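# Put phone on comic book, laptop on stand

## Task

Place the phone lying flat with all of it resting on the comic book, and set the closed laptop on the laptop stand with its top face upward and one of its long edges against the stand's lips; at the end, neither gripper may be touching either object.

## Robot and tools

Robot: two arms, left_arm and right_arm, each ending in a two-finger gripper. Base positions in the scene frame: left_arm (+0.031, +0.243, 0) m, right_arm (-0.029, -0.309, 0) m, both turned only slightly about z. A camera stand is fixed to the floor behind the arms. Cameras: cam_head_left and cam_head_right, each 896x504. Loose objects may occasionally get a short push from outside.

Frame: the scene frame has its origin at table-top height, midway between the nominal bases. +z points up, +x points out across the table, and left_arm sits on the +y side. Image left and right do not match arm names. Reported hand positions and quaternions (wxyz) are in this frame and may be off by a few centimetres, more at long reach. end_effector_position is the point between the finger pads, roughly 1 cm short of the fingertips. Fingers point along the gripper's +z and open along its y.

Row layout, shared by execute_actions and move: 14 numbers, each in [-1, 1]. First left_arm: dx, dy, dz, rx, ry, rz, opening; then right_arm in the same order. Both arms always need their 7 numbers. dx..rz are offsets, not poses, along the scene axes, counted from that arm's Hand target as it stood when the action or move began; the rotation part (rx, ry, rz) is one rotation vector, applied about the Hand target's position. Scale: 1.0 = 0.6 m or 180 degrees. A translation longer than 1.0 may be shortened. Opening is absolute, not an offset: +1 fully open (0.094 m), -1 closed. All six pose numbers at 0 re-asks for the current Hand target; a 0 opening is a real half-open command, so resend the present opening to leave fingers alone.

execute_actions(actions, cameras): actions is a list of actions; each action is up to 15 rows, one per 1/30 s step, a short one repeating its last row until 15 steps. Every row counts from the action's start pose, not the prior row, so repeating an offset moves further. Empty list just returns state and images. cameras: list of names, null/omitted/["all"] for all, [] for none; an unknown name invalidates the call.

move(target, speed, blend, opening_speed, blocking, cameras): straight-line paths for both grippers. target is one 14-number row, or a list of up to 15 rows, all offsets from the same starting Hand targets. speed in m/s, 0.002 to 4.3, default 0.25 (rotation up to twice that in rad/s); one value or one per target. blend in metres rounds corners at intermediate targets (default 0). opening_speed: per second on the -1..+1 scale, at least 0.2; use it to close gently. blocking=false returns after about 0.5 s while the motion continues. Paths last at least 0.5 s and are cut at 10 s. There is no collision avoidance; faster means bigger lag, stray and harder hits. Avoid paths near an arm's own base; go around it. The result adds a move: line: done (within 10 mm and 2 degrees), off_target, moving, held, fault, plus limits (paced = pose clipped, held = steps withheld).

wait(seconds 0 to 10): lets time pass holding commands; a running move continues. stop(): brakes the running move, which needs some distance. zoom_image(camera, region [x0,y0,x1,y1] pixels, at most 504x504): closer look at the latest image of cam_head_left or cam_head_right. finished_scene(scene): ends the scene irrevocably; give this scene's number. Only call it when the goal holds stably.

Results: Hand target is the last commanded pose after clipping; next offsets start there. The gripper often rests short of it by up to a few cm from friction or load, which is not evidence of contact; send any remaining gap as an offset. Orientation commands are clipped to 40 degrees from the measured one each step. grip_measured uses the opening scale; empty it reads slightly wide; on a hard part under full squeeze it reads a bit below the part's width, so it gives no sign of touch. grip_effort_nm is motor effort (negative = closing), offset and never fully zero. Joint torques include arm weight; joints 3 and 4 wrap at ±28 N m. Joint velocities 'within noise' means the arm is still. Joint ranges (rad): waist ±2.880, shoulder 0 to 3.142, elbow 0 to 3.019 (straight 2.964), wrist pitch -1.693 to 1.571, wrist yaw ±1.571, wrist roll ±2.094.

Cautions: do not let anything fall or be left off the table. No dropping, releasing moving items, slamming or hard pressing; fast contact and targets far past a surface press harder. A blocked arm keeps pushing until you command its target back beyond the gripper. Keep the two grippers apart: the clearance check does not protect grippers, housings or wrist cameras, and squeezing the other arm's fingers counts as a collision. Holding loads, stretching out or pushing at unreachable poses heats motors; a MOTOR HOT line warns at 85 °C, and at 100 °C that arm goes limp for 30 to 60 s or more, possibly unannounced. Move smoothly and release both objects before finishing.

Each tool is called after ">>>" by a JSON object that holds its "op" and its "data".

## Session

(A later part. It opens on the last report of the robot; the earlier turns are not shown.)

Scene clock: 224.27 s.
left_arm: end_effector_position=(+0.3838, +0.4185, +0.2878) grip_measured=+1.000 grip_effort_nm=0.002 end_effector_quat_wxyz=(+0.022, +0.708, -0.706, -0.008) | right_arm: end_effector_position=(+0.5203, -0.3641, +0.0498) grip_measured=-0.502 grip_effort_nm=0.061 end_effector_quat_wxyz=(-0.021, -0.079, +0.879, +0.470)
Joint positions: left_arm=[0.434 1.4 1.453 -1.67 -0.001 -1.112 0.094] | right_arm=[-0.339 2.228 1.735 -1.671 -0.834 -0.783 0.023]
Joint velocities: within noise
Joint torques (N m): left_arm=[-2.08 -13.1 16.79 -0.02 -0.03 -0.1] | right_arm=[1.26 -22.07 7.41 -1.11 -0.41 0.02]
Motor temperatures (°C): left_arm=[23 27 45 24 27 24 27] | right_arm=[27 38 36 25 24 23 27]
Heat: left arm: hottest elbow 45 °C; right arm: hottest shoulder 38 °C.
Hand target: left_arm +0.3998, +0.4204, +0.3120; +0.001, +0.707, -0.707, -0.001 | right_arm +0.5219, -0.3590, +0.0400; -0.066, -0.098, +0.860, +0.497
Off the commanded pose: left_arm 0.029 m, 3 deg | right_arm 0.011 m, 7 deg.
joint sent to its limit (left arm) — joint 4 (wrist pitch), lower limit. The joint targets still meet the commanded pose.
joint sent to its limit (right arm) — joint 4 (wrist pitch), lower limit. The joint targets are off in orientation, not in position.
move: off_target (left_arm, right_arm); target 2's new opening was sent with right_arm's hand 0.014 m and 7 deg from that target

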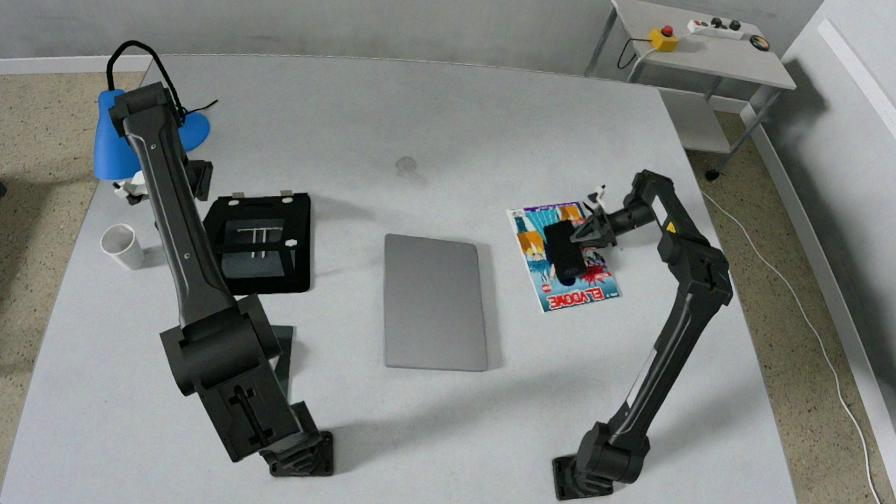

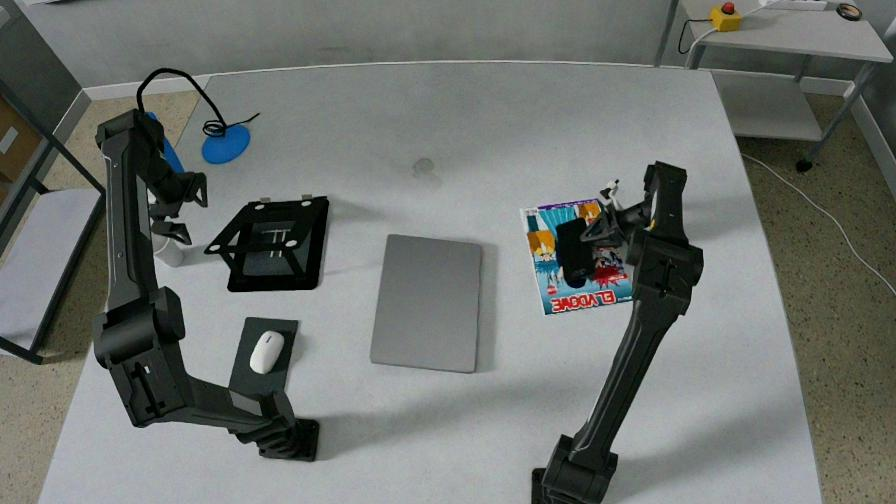

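>>> {"op": "move", "data": {"target": [[0,0,0,0,0,0,1,0,0,-0.02,0,0,0,-0.5],[0,0,0,0,0,0,1,-0.01,-0.1,-0.02,0,0,0,-0.5],[0,0,0,0,0,0,1,-0.05,-0.2,0.15,0,0,0,-0.5]], "speed": [0.1,0.08,0.25]}}

>>> {"op": "zoom_image", "data": {"camera": "cam_head_left", "region": [490, 160, 690, 330]}}

>>> {"op": "zoom_image", "data": {"camera": "cam_head_right", "region": [490, 160, 690, 330]}}

Scene clock: 233.37 s.
left_arm: end_effector_position=(+0.3838, +0.4185, +0.2878) grip_measured=+1.000 grip_effort_nm=0.007 end_effector_quat_wxyz=(+0.022, +0.708, -0.706, -0.008) | right_arm: end_effector_position=(+0.4954, -0.4797, +0.1377) grip_measured=-0.501 grip_effort_nm=0.061 end_effector_quat_wxyz=(+0.073, -0.050, +0.913, +0.397)
Joint positions: left_arm=[0.434 1.4 1.453 -1.67 -0.001 -1.112 0.094] | right_arm=[-0.535 2.04 1.735 -1.671 -0.748 -0.799 0.023]
Joint velocities: within noise
Joint torques (N m): left_arm=[-1.9 -12.75 16.87 -0.2 -0.03 -0.05] | right_arm=[0.32 -22.53 6.61 -0.94 -0.45 0.23]
Motor temperatures (°C): left_arm=[23 27 45 24 27 24 27] | right_arm=[27 38 35 25 24 23 26]
Heat: left arm: hottest elbow 45 °C; right arm: hottest shoulder 38 °C.
Hand target: left_arm +0.3998, +0.4204, +0.3120; +0.001, +0.707, -0.707, -0.001 | right_arm +0.4919, -0.4791, +0.1300; -0.066, -0.098, +0.860, +0.497
Off the commanded pose: left_arm 0.029 m, 3 deg | right_arm 0.008 m, 21 deg.
joint sent to its limit (left arm) — joint 4 (wrist pitch), lower limit. The joint targets still meet the commanded pose.
joint sent to its limit (right arm) — joint 4 (wrist pitch), lower limit. The joint targets are off in orientation, not in position.
move: off_target (left_arm, right_arm)

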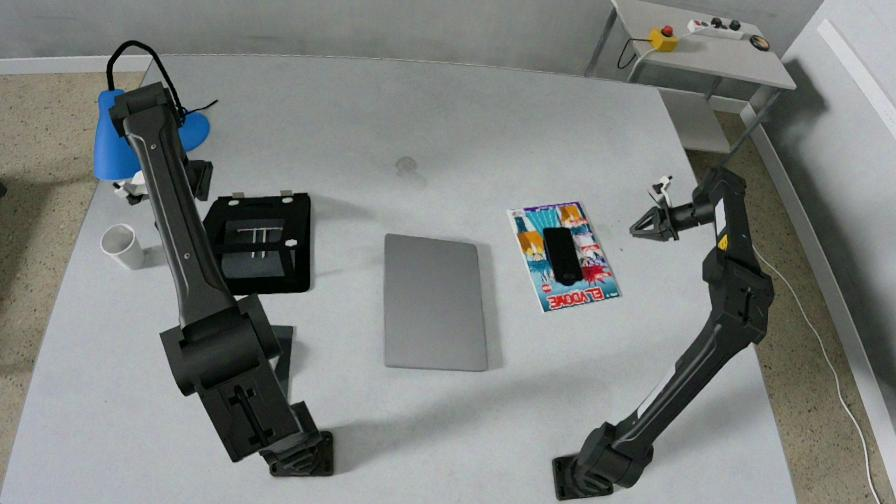

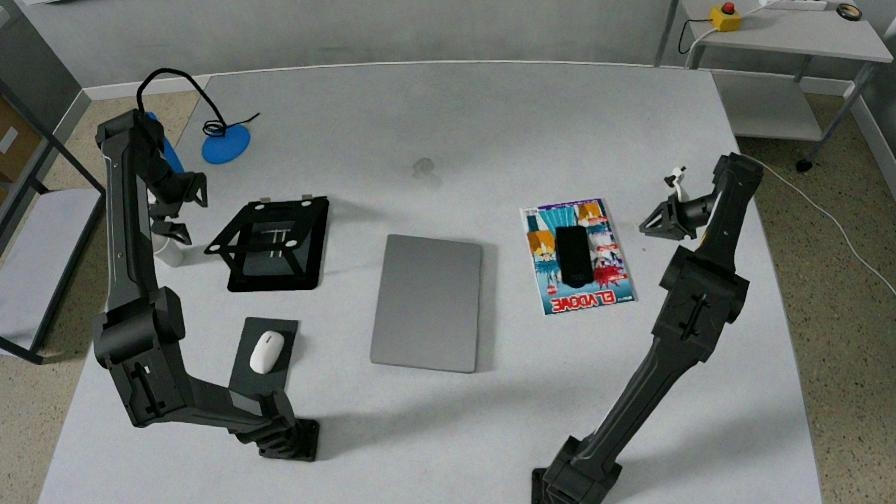

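Scaled by 2.520.

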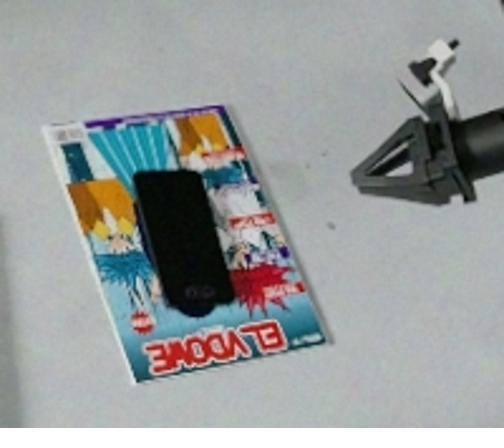

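Scaled by 2.520.

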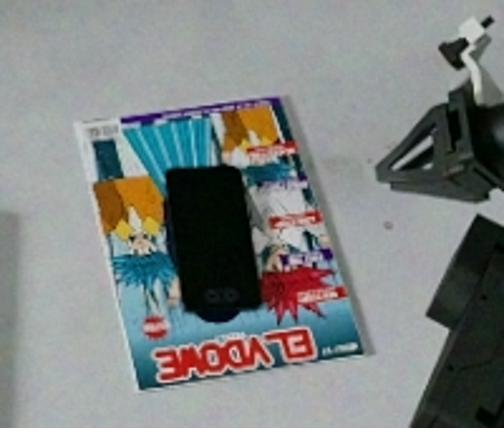

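>>> {"op": "move", "data": {"target": [0.1,-0.045,-0.147,0,0,0,1,0,0,0,0,0,0,-0.5], "speed": 0.25}}

>>> {"op": "zoom_image", "data": {"camera": "cam_head_left", "region": [130, 140, 340, 310]}}

>>> {"op": "zoom_image", "data": {"camera": "cam_head_right", "region": [130, 140, 340, 310]}}

Scene clock: 253.47 s.
left_arm: end_effector_position=(+0.4561, +0.3967, +0.2231) grip_measured=+1.000 grip_effort_nm=0.007 end_effector_quat_wxyz=(+0.007, +0.707, -0.707, -0.004) | right_arm: end_effector_position=(+0.4954, -0.4797, +0.1378) grip_measured=-0.501 grip_effort_nm=0.061 end_effector_quat_wxyz=(+0.073, -0.049, +0.913, +0.397)
Joint positions: left_arm=[0.319 1.536 1.43 -1.481 -0.001 -1.222 0.094] | right_arm=[-0.535 2.04 1.735 -1.671 -0.748 -0.799 0.023]
Joint velocities: within noise
Joint torques (N m): left_arm=[-2.78 -15.74 10.14 0.57 -0.04 -0.08] | right_arm=[0.38 -22.01 6.76 -0.87 -0.45 0.16]
Motor temperatures (°C): left_arm=[23 27 45 24 27 24 27] | right_arm=[27 40 34 25 24 23 26]
Heat: left arm: hottest elbow 45 °C; right arm: hottest shoulder 40 °C.
Hand target: left_arm +0.4598, +0.3933, +0.2237; +0.001, +0.707, -0.707, -0.001 | right_arm +0.4919, -0.4791, +0.1300; -0.066, -0.098, +0.860, +0.497
Off the commanded pose: left_arm 0.005 m, 1 deg | right_arm 0.009 m, 21 deg.
joint sent to its limit (right arm) — joint 4 (wrist pitch), lower limit. The joint targets are off in orientation, not in position.
move: off_target (right_arm)

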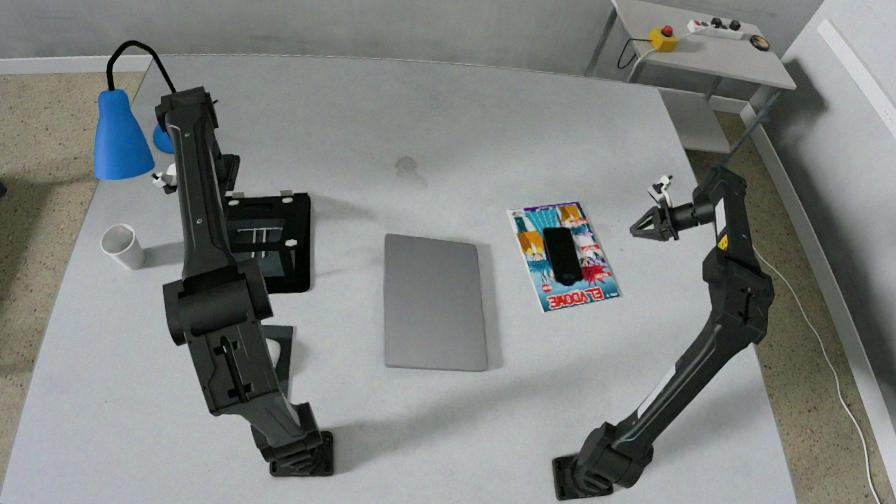

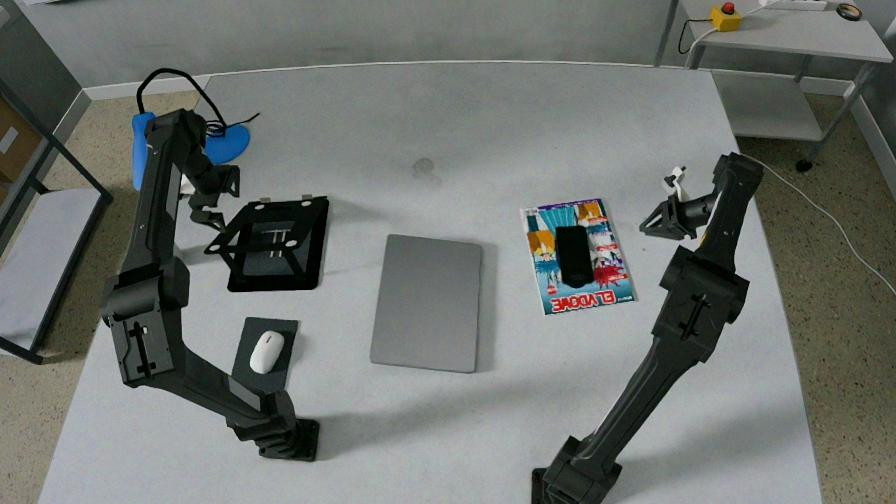

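Scaled by 2.400.

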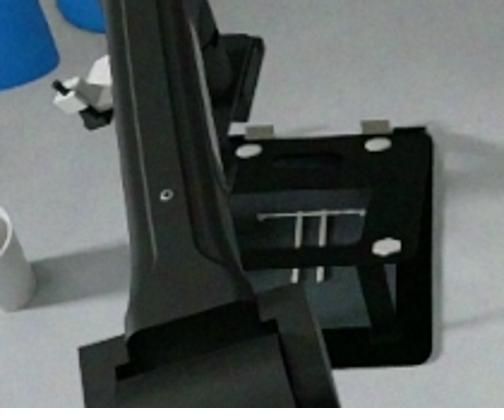

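Scaled by 2.400.

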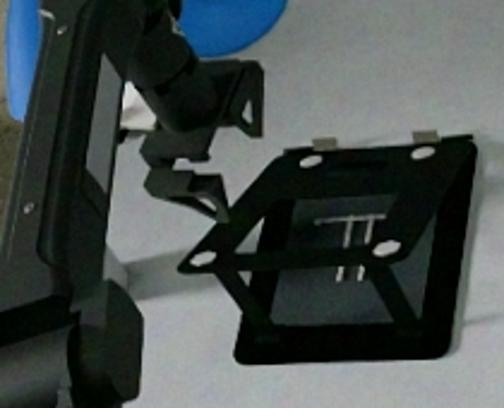

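>>> {"op": "move", "data": {"target": [-0.017,-0.028,-0.12,0,0,0,1,0,0,0,0,0,0,-0.5], "speed": 0.25}}

>>> {"op": "zoom_image", "data": {"camera": "cam_head_right", "region": [170, 160, 340, 310]}}

Scene clock: 260.43 s.
left_arm: end_effector_position=(+0.4471, +0.3819, +0.1536) grip_measured=+1.000 grip_effort_nm=0.002 end_effector_quat_wxyz=(+0.006, +0.708, -0.706, -0.004) | right_arm: end_effector_position=(+0.4954, -0.4797, +0.1378) grip_measured=-0.501 grip_effort_nm=0.066 end_effector_quat_wxyz=(+0.073, -0.049, +0.913, +0.397)
Joint positions: left_arm=[0.294 1.536 1.245 -1.293 -0.001 -1.25 0.094] | right_arm=[-0.535 2.04 1.735 -1.671 -0.748 -0.799 0.023]
Joint velocities: within noise
Joint torques (N m): left_arm=[-2.9 -14.27 8.83 0.7 -0.06 -0.08] | right_arm=[0.44 -21.89 6.78 -0.88 -0.46 0.16]
Motor temperatures (°C): left_arm=[23 27 43 24 27 24 27] | right_arm=[27 40 34 25 24 23 26]
Heat: left arm: hottest elbow 43 °C; right arm: hottest shoulder 40 °C.
Hand target: left_arm +0.4496, +0.3765, +0.1517; +0.001, +0.707, -0.707, -0.001 | right_arm +0.4919, -0.4791, +0.1300; -0.065, -0.098, +0.860, +0.497
Off the commanded pose: left_arm 0.006 m, 1 deg | right_arm 0.009 m, 21 deg.
joint sent to its limit (right arm) — joint 4 (wrist pitch), lower limit. The joint targets are off in orientation, not in position.
move: off_target (right_arm)

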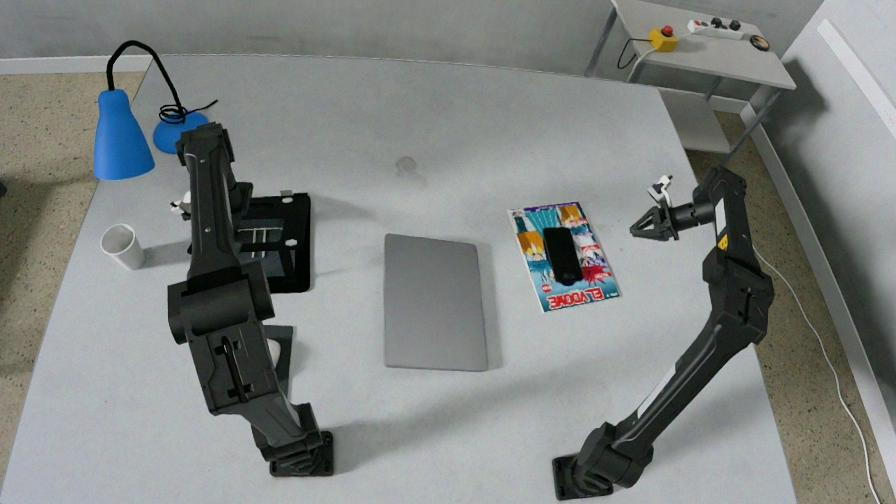

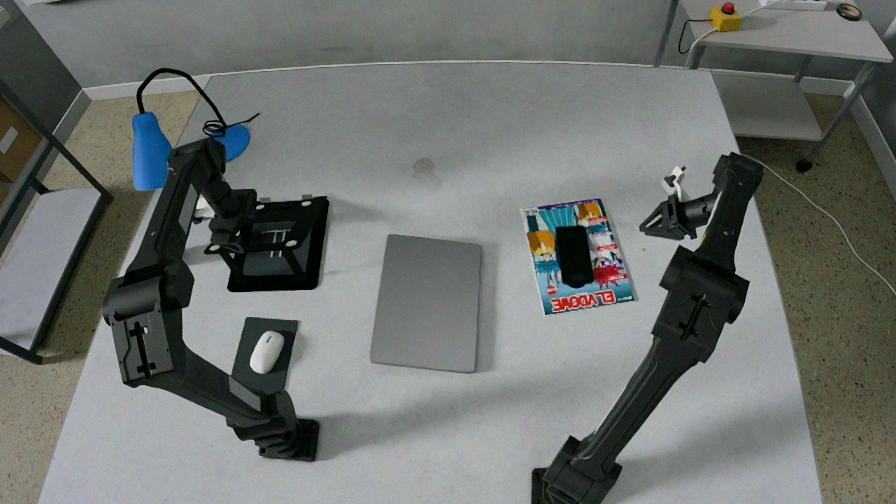

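Scaled by 2.965.

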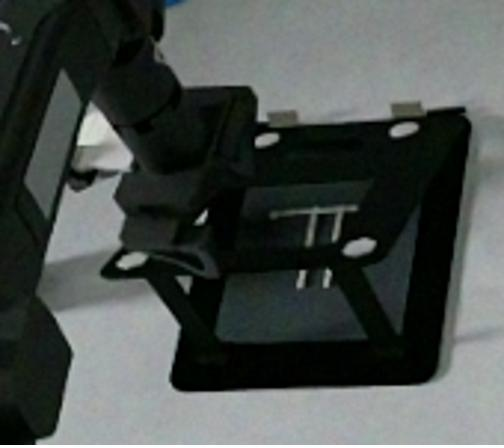

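>>> {"op": "move", "data": {"target": [[-0.012,0.01,-0.085,0,0,0,1,0,0,0,0,0,0,-0.5],[-0.012,0.01,-0.085,0,0,0,-0.75,0,0,0,0,0,0,-0.5]], "speed": 0.15, "opening_speed": 0.8}}

>>> {"op": "zoom_image", "data": {"camera": "cam_head_right", "region": [170, 160, 340, 310]}}

Scene clock: 269.57 s.
left_arm: end_effector_position=(+0.4425, +0.3816, +0.1048) grip_measured=-0.392 grip_effort_nm=-1.009 end_effector_quat_wxyz=(-0.001, +0.714, -0.700, -0.001) | right_arm: end_effector_position=(+0.4954, -0.4797, +0.1378) grip_measured=-0.501 grip_effort_nm=0.056 end_effector_quat_wxyz=(+0.073, -0.049, +0.913, +0.397)
Joint positions: left_arm=[0.296 1.561 1.137 -1.146 -0.003 -1.265 0.029] | right_arm=[-0.535 2.04 1.735 -1.671 -0.748 -0.799 0.023]
Joint velocities: within noise
Joint torques (N m): left_arm=[-0.67 -13.98 9.17 0.66 0.02 0.23] | right_arm=[0.5 -21.95 6.79 -0.84 -0.46 0.16]
Motor temperatures (°C): left_arm=[23 28 41 24 27 24 27] | right_arm=[27 40 34 25 24 23 26]
Heat: left arm: hottest elbow 41 °C; right arm: hottest shoulder 40 °C.
Hand target: left_arm +0.4425, +0.3826, +0.1007; +0.001, +0.707, -0.707, -0.001 | right_arm +0.4919, -0.4791, +0.1300; -0.065, -0.098, +0.860, +0.497
Off the commanded pose: left_arm 0.004 m, 1 deg | right_arm 0.009 m, 21 deg.
joint sent to its limit (right arm) — joint 4 (wrist pitch), lower limit. The joint targets are off in orientation, not in position.
move: off_target (right_arm)

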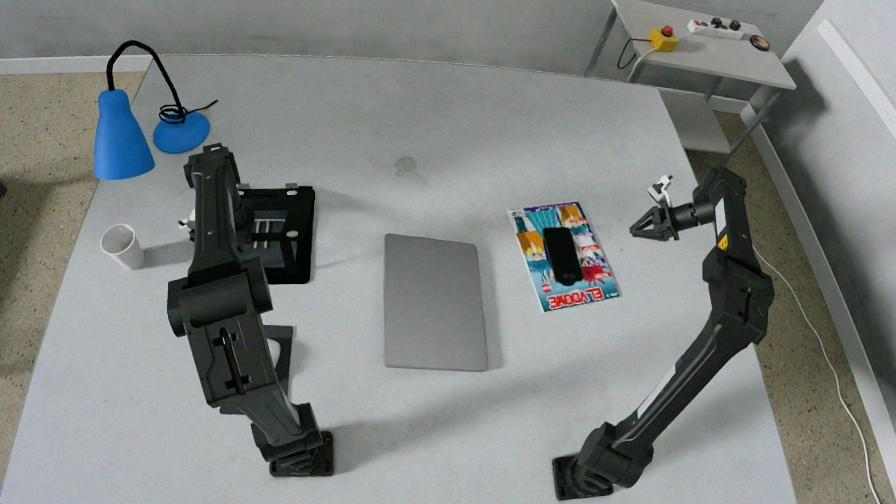

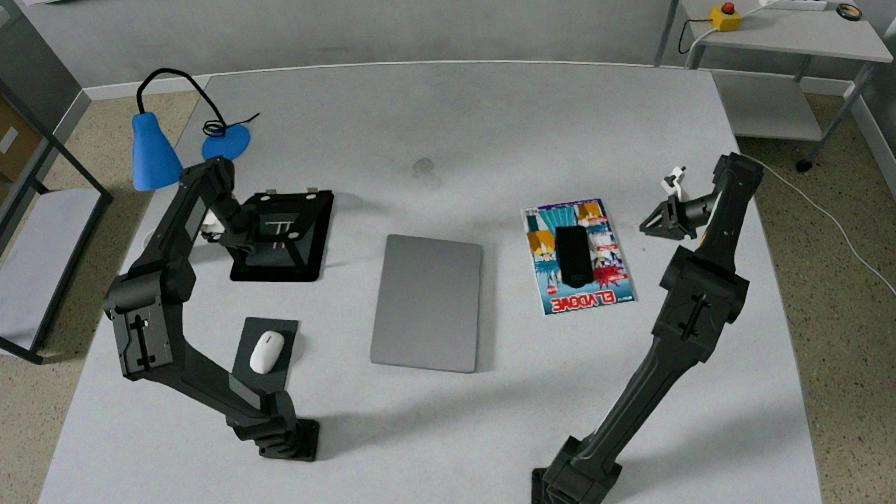

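Scaled by 2.965.

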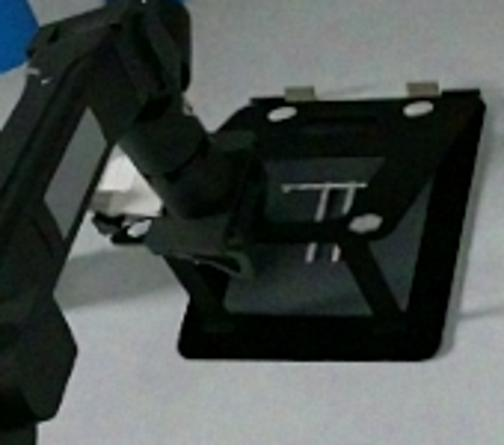

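>>> {"op": "move", "data": {"target": [-0.02,-0.037,0,0,0,-0.5,-0.75,0,0,0.05,0,0,0,-0.5], "speed": 0.25}}

>>> {"op": "zoom_image", "data": {"camera": "cam_head_right", "region": [170, 160, 390, 340]}}

>>> {"op": "zoom_image", "data": {"camera": "cam_head_left", "region": [170, 160, 390, 340]}}

Scene clock: 281.13 s.
left_arm: end_effector_position=(+0.4366, +0.3708, +0.1039) grip_measured=-0.402 grip_effort_nm=-1.009 end_effector_quat_wxyz=(+0.005, -0.043, +0.999, +0.001) | right_arm: end_effector_position=(+0.4964, -0.4786, +0.1487) grip_measured=-0.501 grip_effort_nm=0.056 end_effector_quat_wxyz=(+0.076, -0.034, +0.914, +0.398)
Joint positions: left_arm=[0.278 1.535 1.105 -1.131 0.001 0.221 0.028] | right_arm=[-0.535 2.021 1.735 -1.671 -0.76 -0.76 0.023]
Joint velocities: within noise
Joint torques (N m): left_arm=[-3.6 -14.33 7.19 0.23 -0.11 0.59] | right_arm=[0.32 -24.76 6.87 -0.84 -0.46 0.17]
Motor temperatures (°C): left_arm=[23 28 39 24 27 24 27] | right_arm=[27 41 34 25 24 23 26]
Heat: left arm: hottest elbow 39 °C; right arm: hottest shoulder 41 °C.
Hand target: left_arm +0.4304, +0.3604, +0.1007; +0.000, +0.001, +1.000, +0.001 | right_arm +0.4919, -0.4791, +0.1600; -0.066, -0.098, +0.860, +0.497
Off the commanded pose: left_arm 0.012 m, 5 deg | right_arm 0.012 m, 22 deg.
joint sent to its limit (right arm) — joint 4 (wrist pitch), lower limit. The joint targets are off in orientation, not in position.
move: off_target (left_arm, right_arm)

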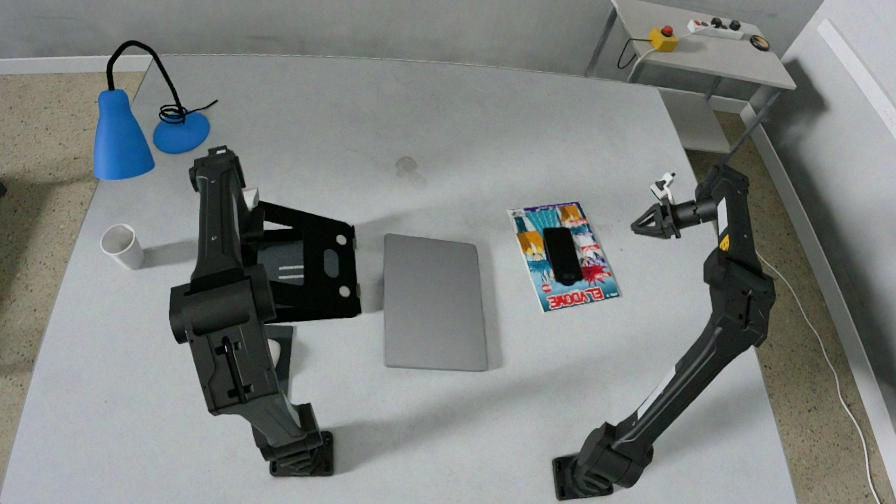

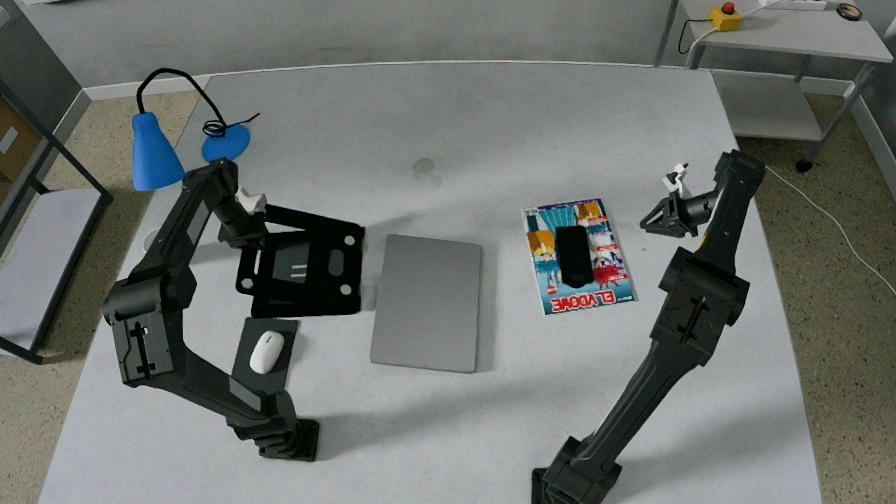

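Scaled by 2.291.

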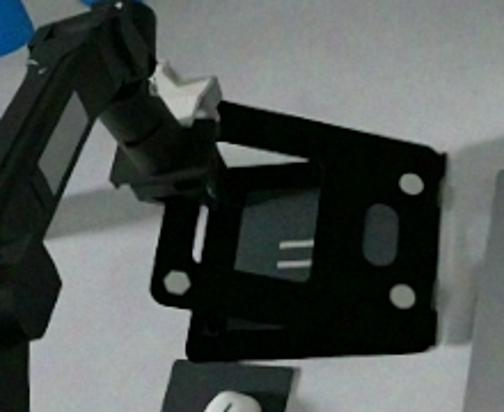

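Scaled by 2.291.

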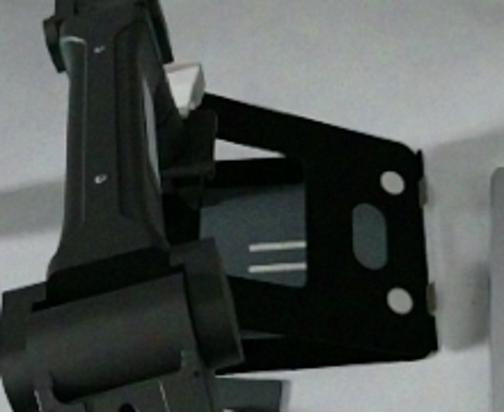

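>>> {"op": "move", "data": {"target": [[0.0,0.08,0,0,0,0.02,-0.75,0,0,0.0,0,0,0,-0.5],[0.0,0.08,0,0,0,0.02,0.3,0,0,0.0,0,0,0,-0.5],[0.0,0.07,0.25,0,0,0.02,0.3,0,0,0.1,0,0,0,1]], "speed": 0.2, "opening_speed": 1.0}}

>>> {"op": "zoom_image", "data": {"camera": "cam_head_right", "region": [170, 160, 390, 340]}}

>>> {"op": "zoom_image", "data": {"camera": "cam_head_left", "region": [170, 160, 390, 340]}}

Scene clock: 311.33 s.
left_arm: end_effector_position=(+0.4145, +0.3952, +0.2195) grip_measured=+0.298 grip_effort_nm=0.129 end_effector_quat_wxyz=(-0.033, -0.028, +0.999, -0.013) | right_arm: end_effector_position=(+0.4949, -0.4744, +0.2075) grip_measured=+0.998 grip_effort_nm=0.066 end_effector_quat_wxyz=(+0.112, -0.013, +0.915, +0.388)
Joint positions: left_arm=[0.351 1.471 1.347 -1.518 0.001 0.323 0.061] | right_arm=[-0.538 1.915 1.735 -1.671 -0.794 -0.679 0.094]
Joint velocities: within noise
Joint torques (N m): left_arm=[-0.67 -15.15 16.57 -0.32 -0.08 -0.04] | right_arm=[-0.21 -23.3 8.21 -0.65 -0.49 0.16]
Motor temperatures (°C): left_arm=[23 27 37 24 27 24 28] | right_arm=[27 42 33 25 24 23 25]
Heat: left arm: hottest elbow 37 °C; right arm: hottest shoulder 42 °C.
Hand target: left_arm +0.4304, +0.4023, +0.2507; +0.000, -0.031, +1.000, +0.001 | right_arm +0.4919, -0.4791, +0.2199; -0.066, -0.098, +0.860, +0.497
Off the commanded pose: left_arm 0.036 m, 4 deg | right_arm 0.014 m, 27 deg.
joint sent to its limit (right arm) — joint 4 (wrist pitch), lower limit. The joint targets are off in orientation, not in position.
move: off_target (left_arm, right_arm); target 2's new opening was sent with left_arm's hand 0.017 m and 1 deg from that target; target 3's new opening was sent with right_arm's hand 0.014 m and 27 deg from that target

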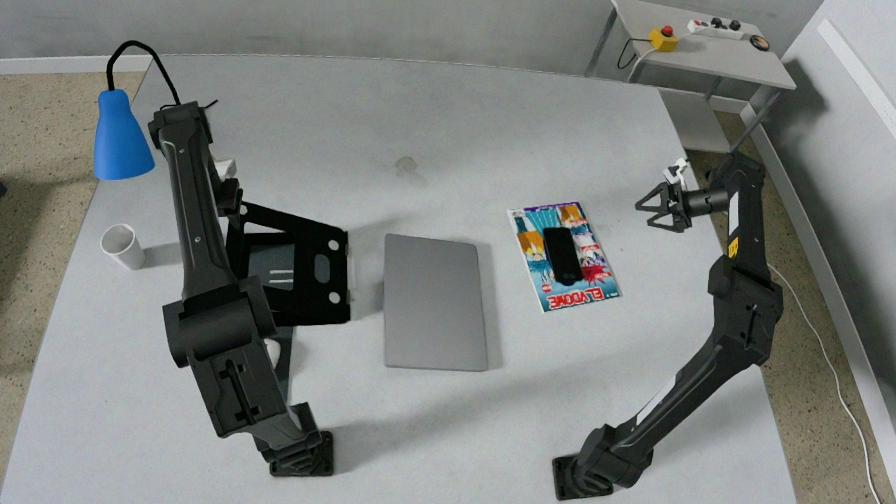

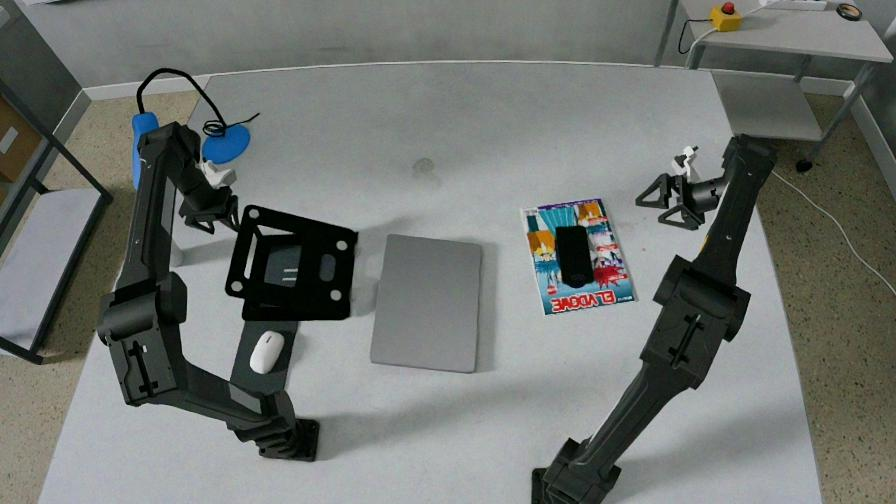

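Scaled by 2.291.

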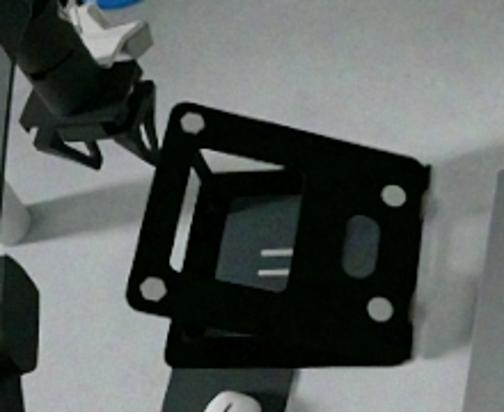

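Scaled by 2.291.

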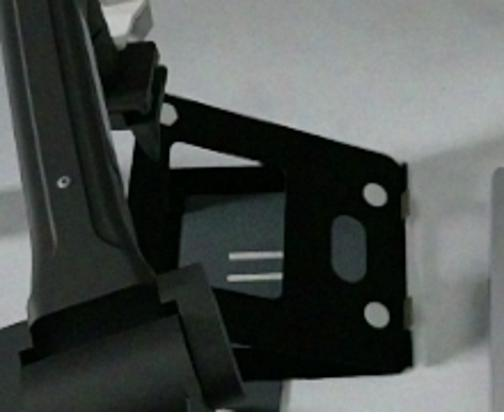

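>>> {"op": "move", "data": {"target": [[0,0,0.0,0,0,0,1,0,0,0,0,0,0,1],[-0.083,-0.44,-0.1,0,0,-0.52,1,-0.187,0.507,-0.05,-0.218,-0.285,0.3855,1]], "speed": 0.4}}

>>> {"op": "zoom_image", "data": {"camera": "cam_head_right", "region": [310, 160, 560, 390]}}

>>> {"op": "zoom_image", "data": {"camera": "cam_head_left", "region": [310, 160, 560, 390]}}

Scene clock: 330.10 s.
left_arm: end_effector_position=(+0.3825, +0.1420, +0.1910) grip_measured=+0.998 grip_effort_nm=0.115 end_effector_quat_wxyz=(-0.005, +0.700, +0.714, -0.002) | right_arm: end_effector_position=(+0.3832, -0.1759, +0.1875) grip_measured=+0.999 grip_effort_nm=0.046 end_effector_quat_wxyz=(+0.006, +0.703, -0.712, -0.004)
Joint positions: left_arm=[-0.307 1.321 1.123 -1.383 -0.001 1.274 0.094] | right_arm=[0.308 1.5 1.295 -1.381 -0.002 -1.245 0.094]
Joint velocities: within noise
Joint torques (N m): left_arm=[-2.73 -11.4 9.2 0.85 0.04 0.09] | right_arm=[0.97 -16.5 7.09 0.44 0.04 0.11]
Motor temperatures (°C): left_arm=[23 28 40 24 27 24 27] | right_arm=[27 40 34 25 24 23 25]
Heat: left arm: hottest elbow 40 °C; right arm: hottest shoulder 40 °C.
Hand target: left_arm +0.3806, +0.1384, +0.1906; +0.000, +0.707, +0.707, +0.001 | right_arm +0.3797, -0.1749, +0.1899; +0.000, +0.707, -0.707, +0.000
Off the commanded pose: left_arm 0.004 m, 1 deg | right_arm 0.004 m, 1 deg.
move: done

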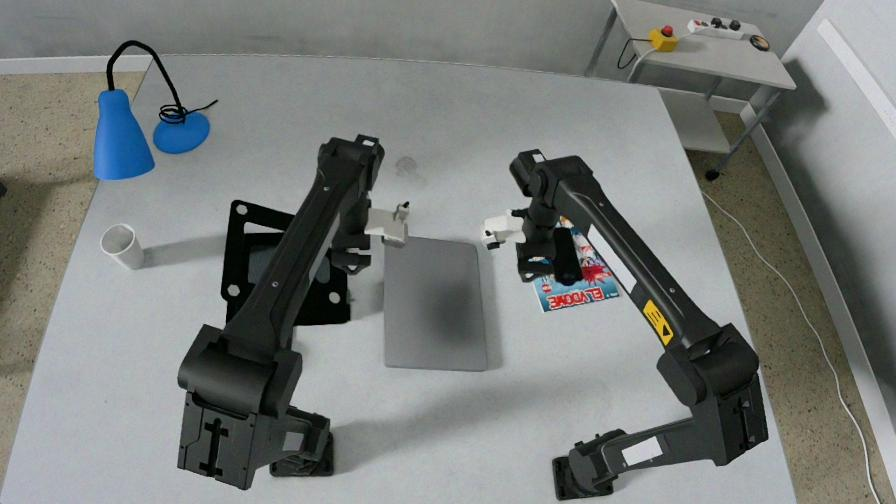

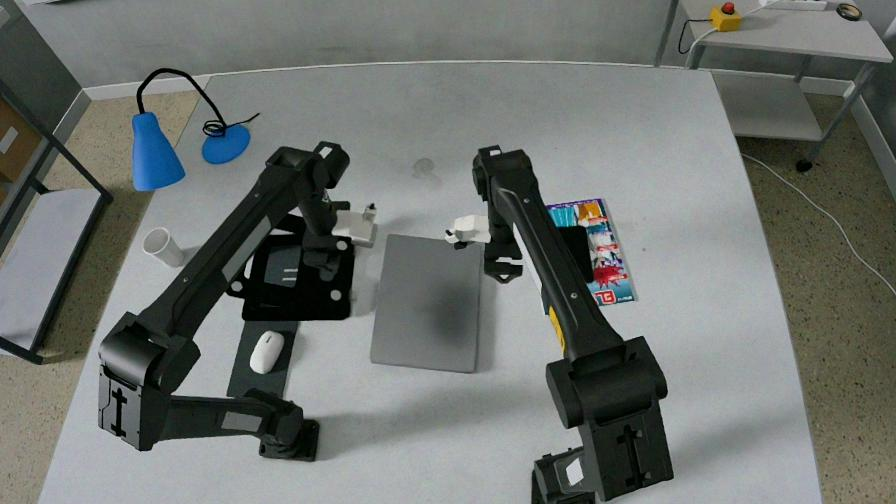

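Scaled by 2.016.

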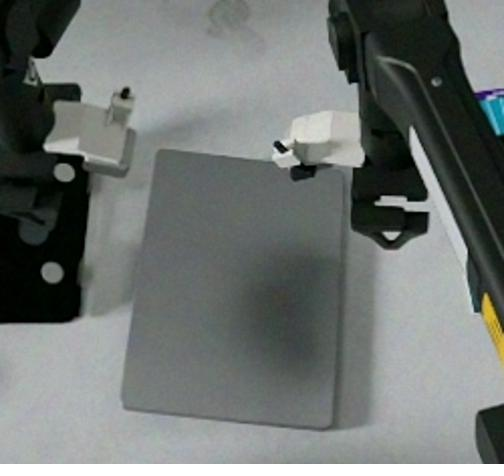

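Scaled by 2.016.

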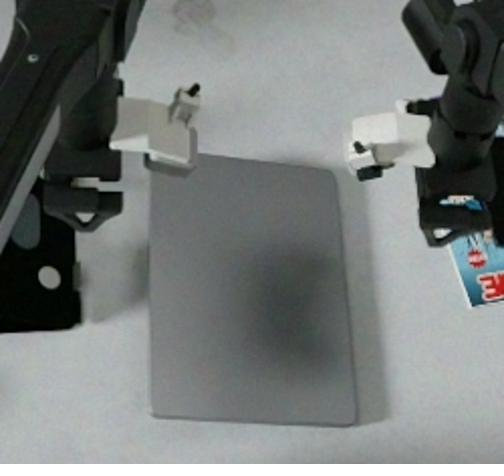

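>>> {"op": "move", "data": {"target": [[0,0,-0.282,0,0,0,1,0,-0.07,-0.1,0.25,0,0,1],[0,-0.115,-0.282,0,0,0,1,0,-0.07,-0.1,0.25,0,0,1]], "speed": [0.2,0.12]}}

>>> {"op": "zoom_image", "data": {"camera": "cam_head_right", "region": [310, 160, 560, 390]}}

>>> {"op": "zoom_image", "data": {"camera": "cam_head_left", "region": [310, 160, 560, 390]}}

Scene clock: 346.63 s.
left_arm: end_effector_position=(+0.3630, +0.0911, +0.0139) grip_measured=+0.998 grip_effort_nm=0.120 end_effector_quat_wxyz=(-0.018, +0.702, +0.712, -0.002) | right_arm: end_effector_position=(+0.3808, -0.2132, +0.1405) grip_measured=+0.999 grip_effort_nm=0.051 end_effector_quat_wxyz=(-0.276, +0.658, -0.650, -0.264)
Joint positions: left_arm=[-0.46 1.555 0.847 -0.897 -0.009 1.126 0.094] | right_arm=[-0.069 1.525 1.051 -1.146 -0.782 -1.667 0.094]
Joint velocities: within noise
Joint torques (N m): left_arm=[-3.25 -11.22 12.64 0.34 0.32 -0.11] | right_arm=[-0.15 -12.45 6.6 0.17 -0.53 0.09]
Motor temperatures (°C): left_arm=[23 28 38 24 27 24 27] | right_arm=[27 38 34 25 24 23 25]
Heat: left arm: hottest elbow 38 °C; right arm: hottest shoulder 38 °C.
Hand target: left_arm +0.3805, +0.0694, +0.0215; +0.000, +0.707, +0.707, +0.001 | right_arm +0.3798, -0.2169, +0.1299; -0.271, +0.653, -0.653, -0.271
Off the commanded pose: left_arm 0.029 m, 2 deg | right_arm 0.011 m, 1 deg.
move: off_target (left_arm, right_arm)

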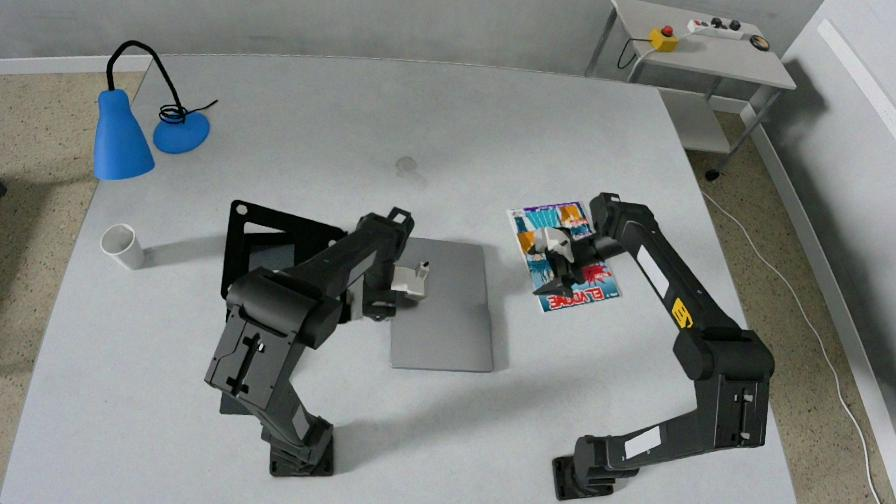

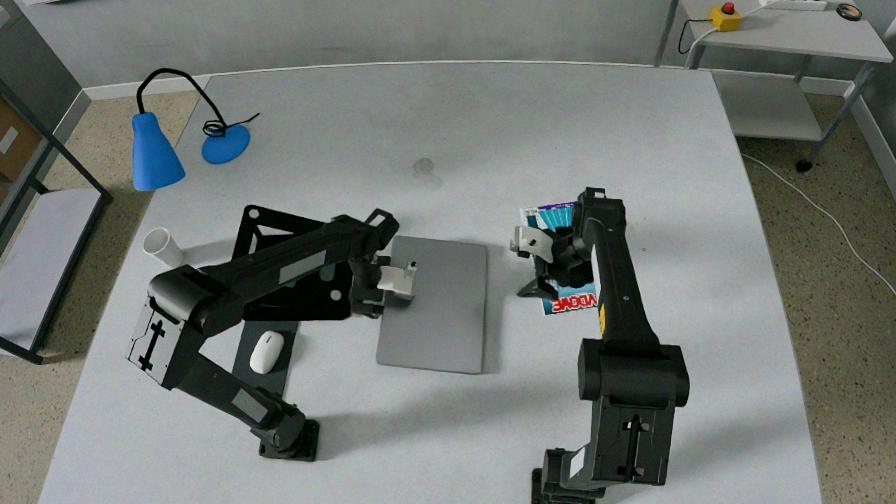

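Scaled by 2.016.

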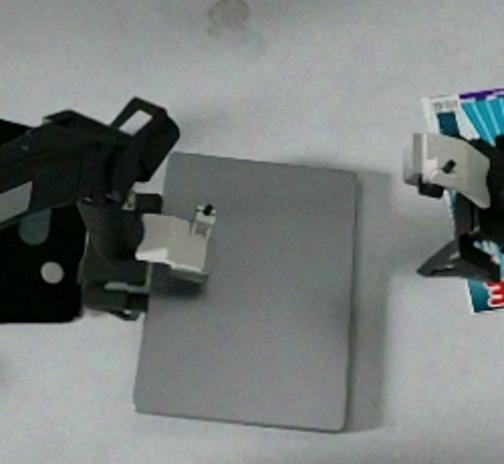

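Scaled by 2.016.

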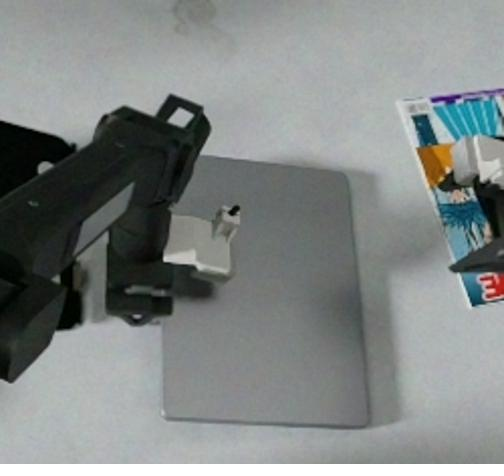

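>>> {"op": "move", "data": {"target": [0.015,-0.085,-0.005,0,0,0,1,0,0,0,0,0,0,1], "speed": 0.12}}

>>> {"op": "zoom_image", "data": {"camera": "cam_head_left", "region": [310, 160, 560, 390]}}

Scene clock: 349.77 s.
left_arm: end_effector_position=(+0.3718, +0.0442, +0.0131) grip_measured=+0.998 grip_effort_nm=0.115 end_effector_quat_wxyz=(-0.018, +0.706, +0.708, +0.002) | right_arm: end_effector_position=(+0.3808, -0.2132, +0.1405) grip_measured=+0.999 grip_effort_nm=0.051 end_effector_quat_wxyz=(-0.276, +0.658, -0.650, -0.264)
Joint positions: left_arm=[-0.56 1.623 0.929 -0.91 -0.012 1.036 0.094] | right_arm=[-0.069 1.525 1.051 -1.146 -0.782 -1.667 0.094]
Joint velocities: within noise
Joint torques (N m): left_arm=[-3.9 -12.04 13.63 0.2 0.5 -0.19] | right_arm=[-0.21 -12.51 6.58 0.2 -0.53 0.09]
Motor temperatures (°C): left_arm=[23 28 38 24 27 24 27] | right_arm=[27 38 34 25 24 23 25]
Heat: left arm: hottest elbow 38 °C; right arm: hottest shoulder 38 °C.
Hand target: left_arm +0.3897, +0.0183, +0.0186; +0.001, +0.707, +0.707, +0.001 | right_arm +0.3798, -0.2169, +0.1299; -0.271, +0.653, -0.653, -0.271
Off the commanded pose: left_arm 0.032 m, 2 deg | right_arm 0.011 m, 1 deg.
move: off_target (left_arm, right_arm)

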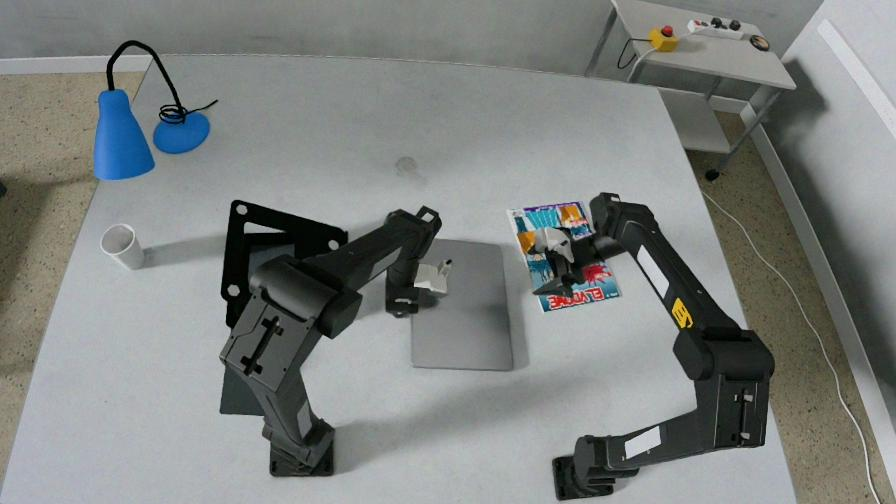

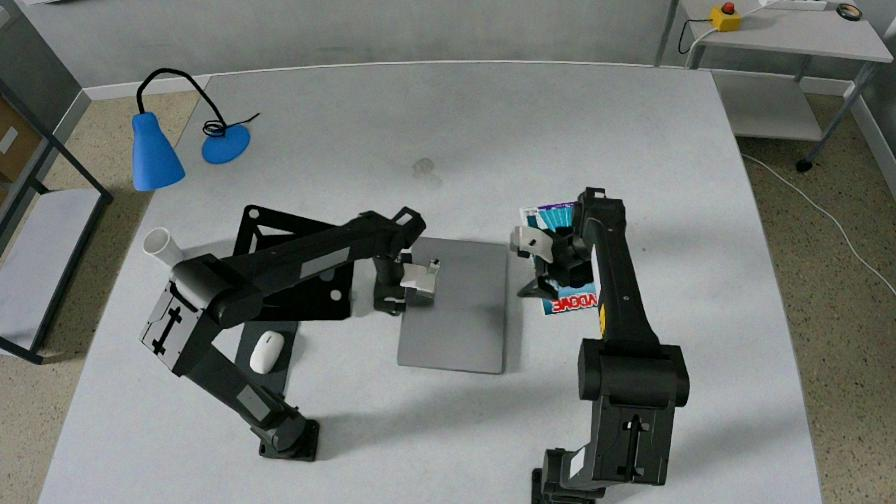

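Scaled by 2.016.

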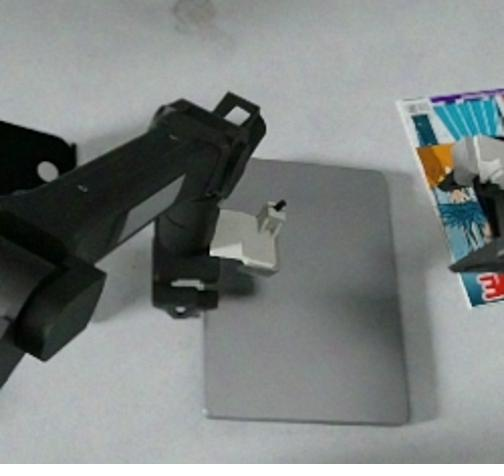

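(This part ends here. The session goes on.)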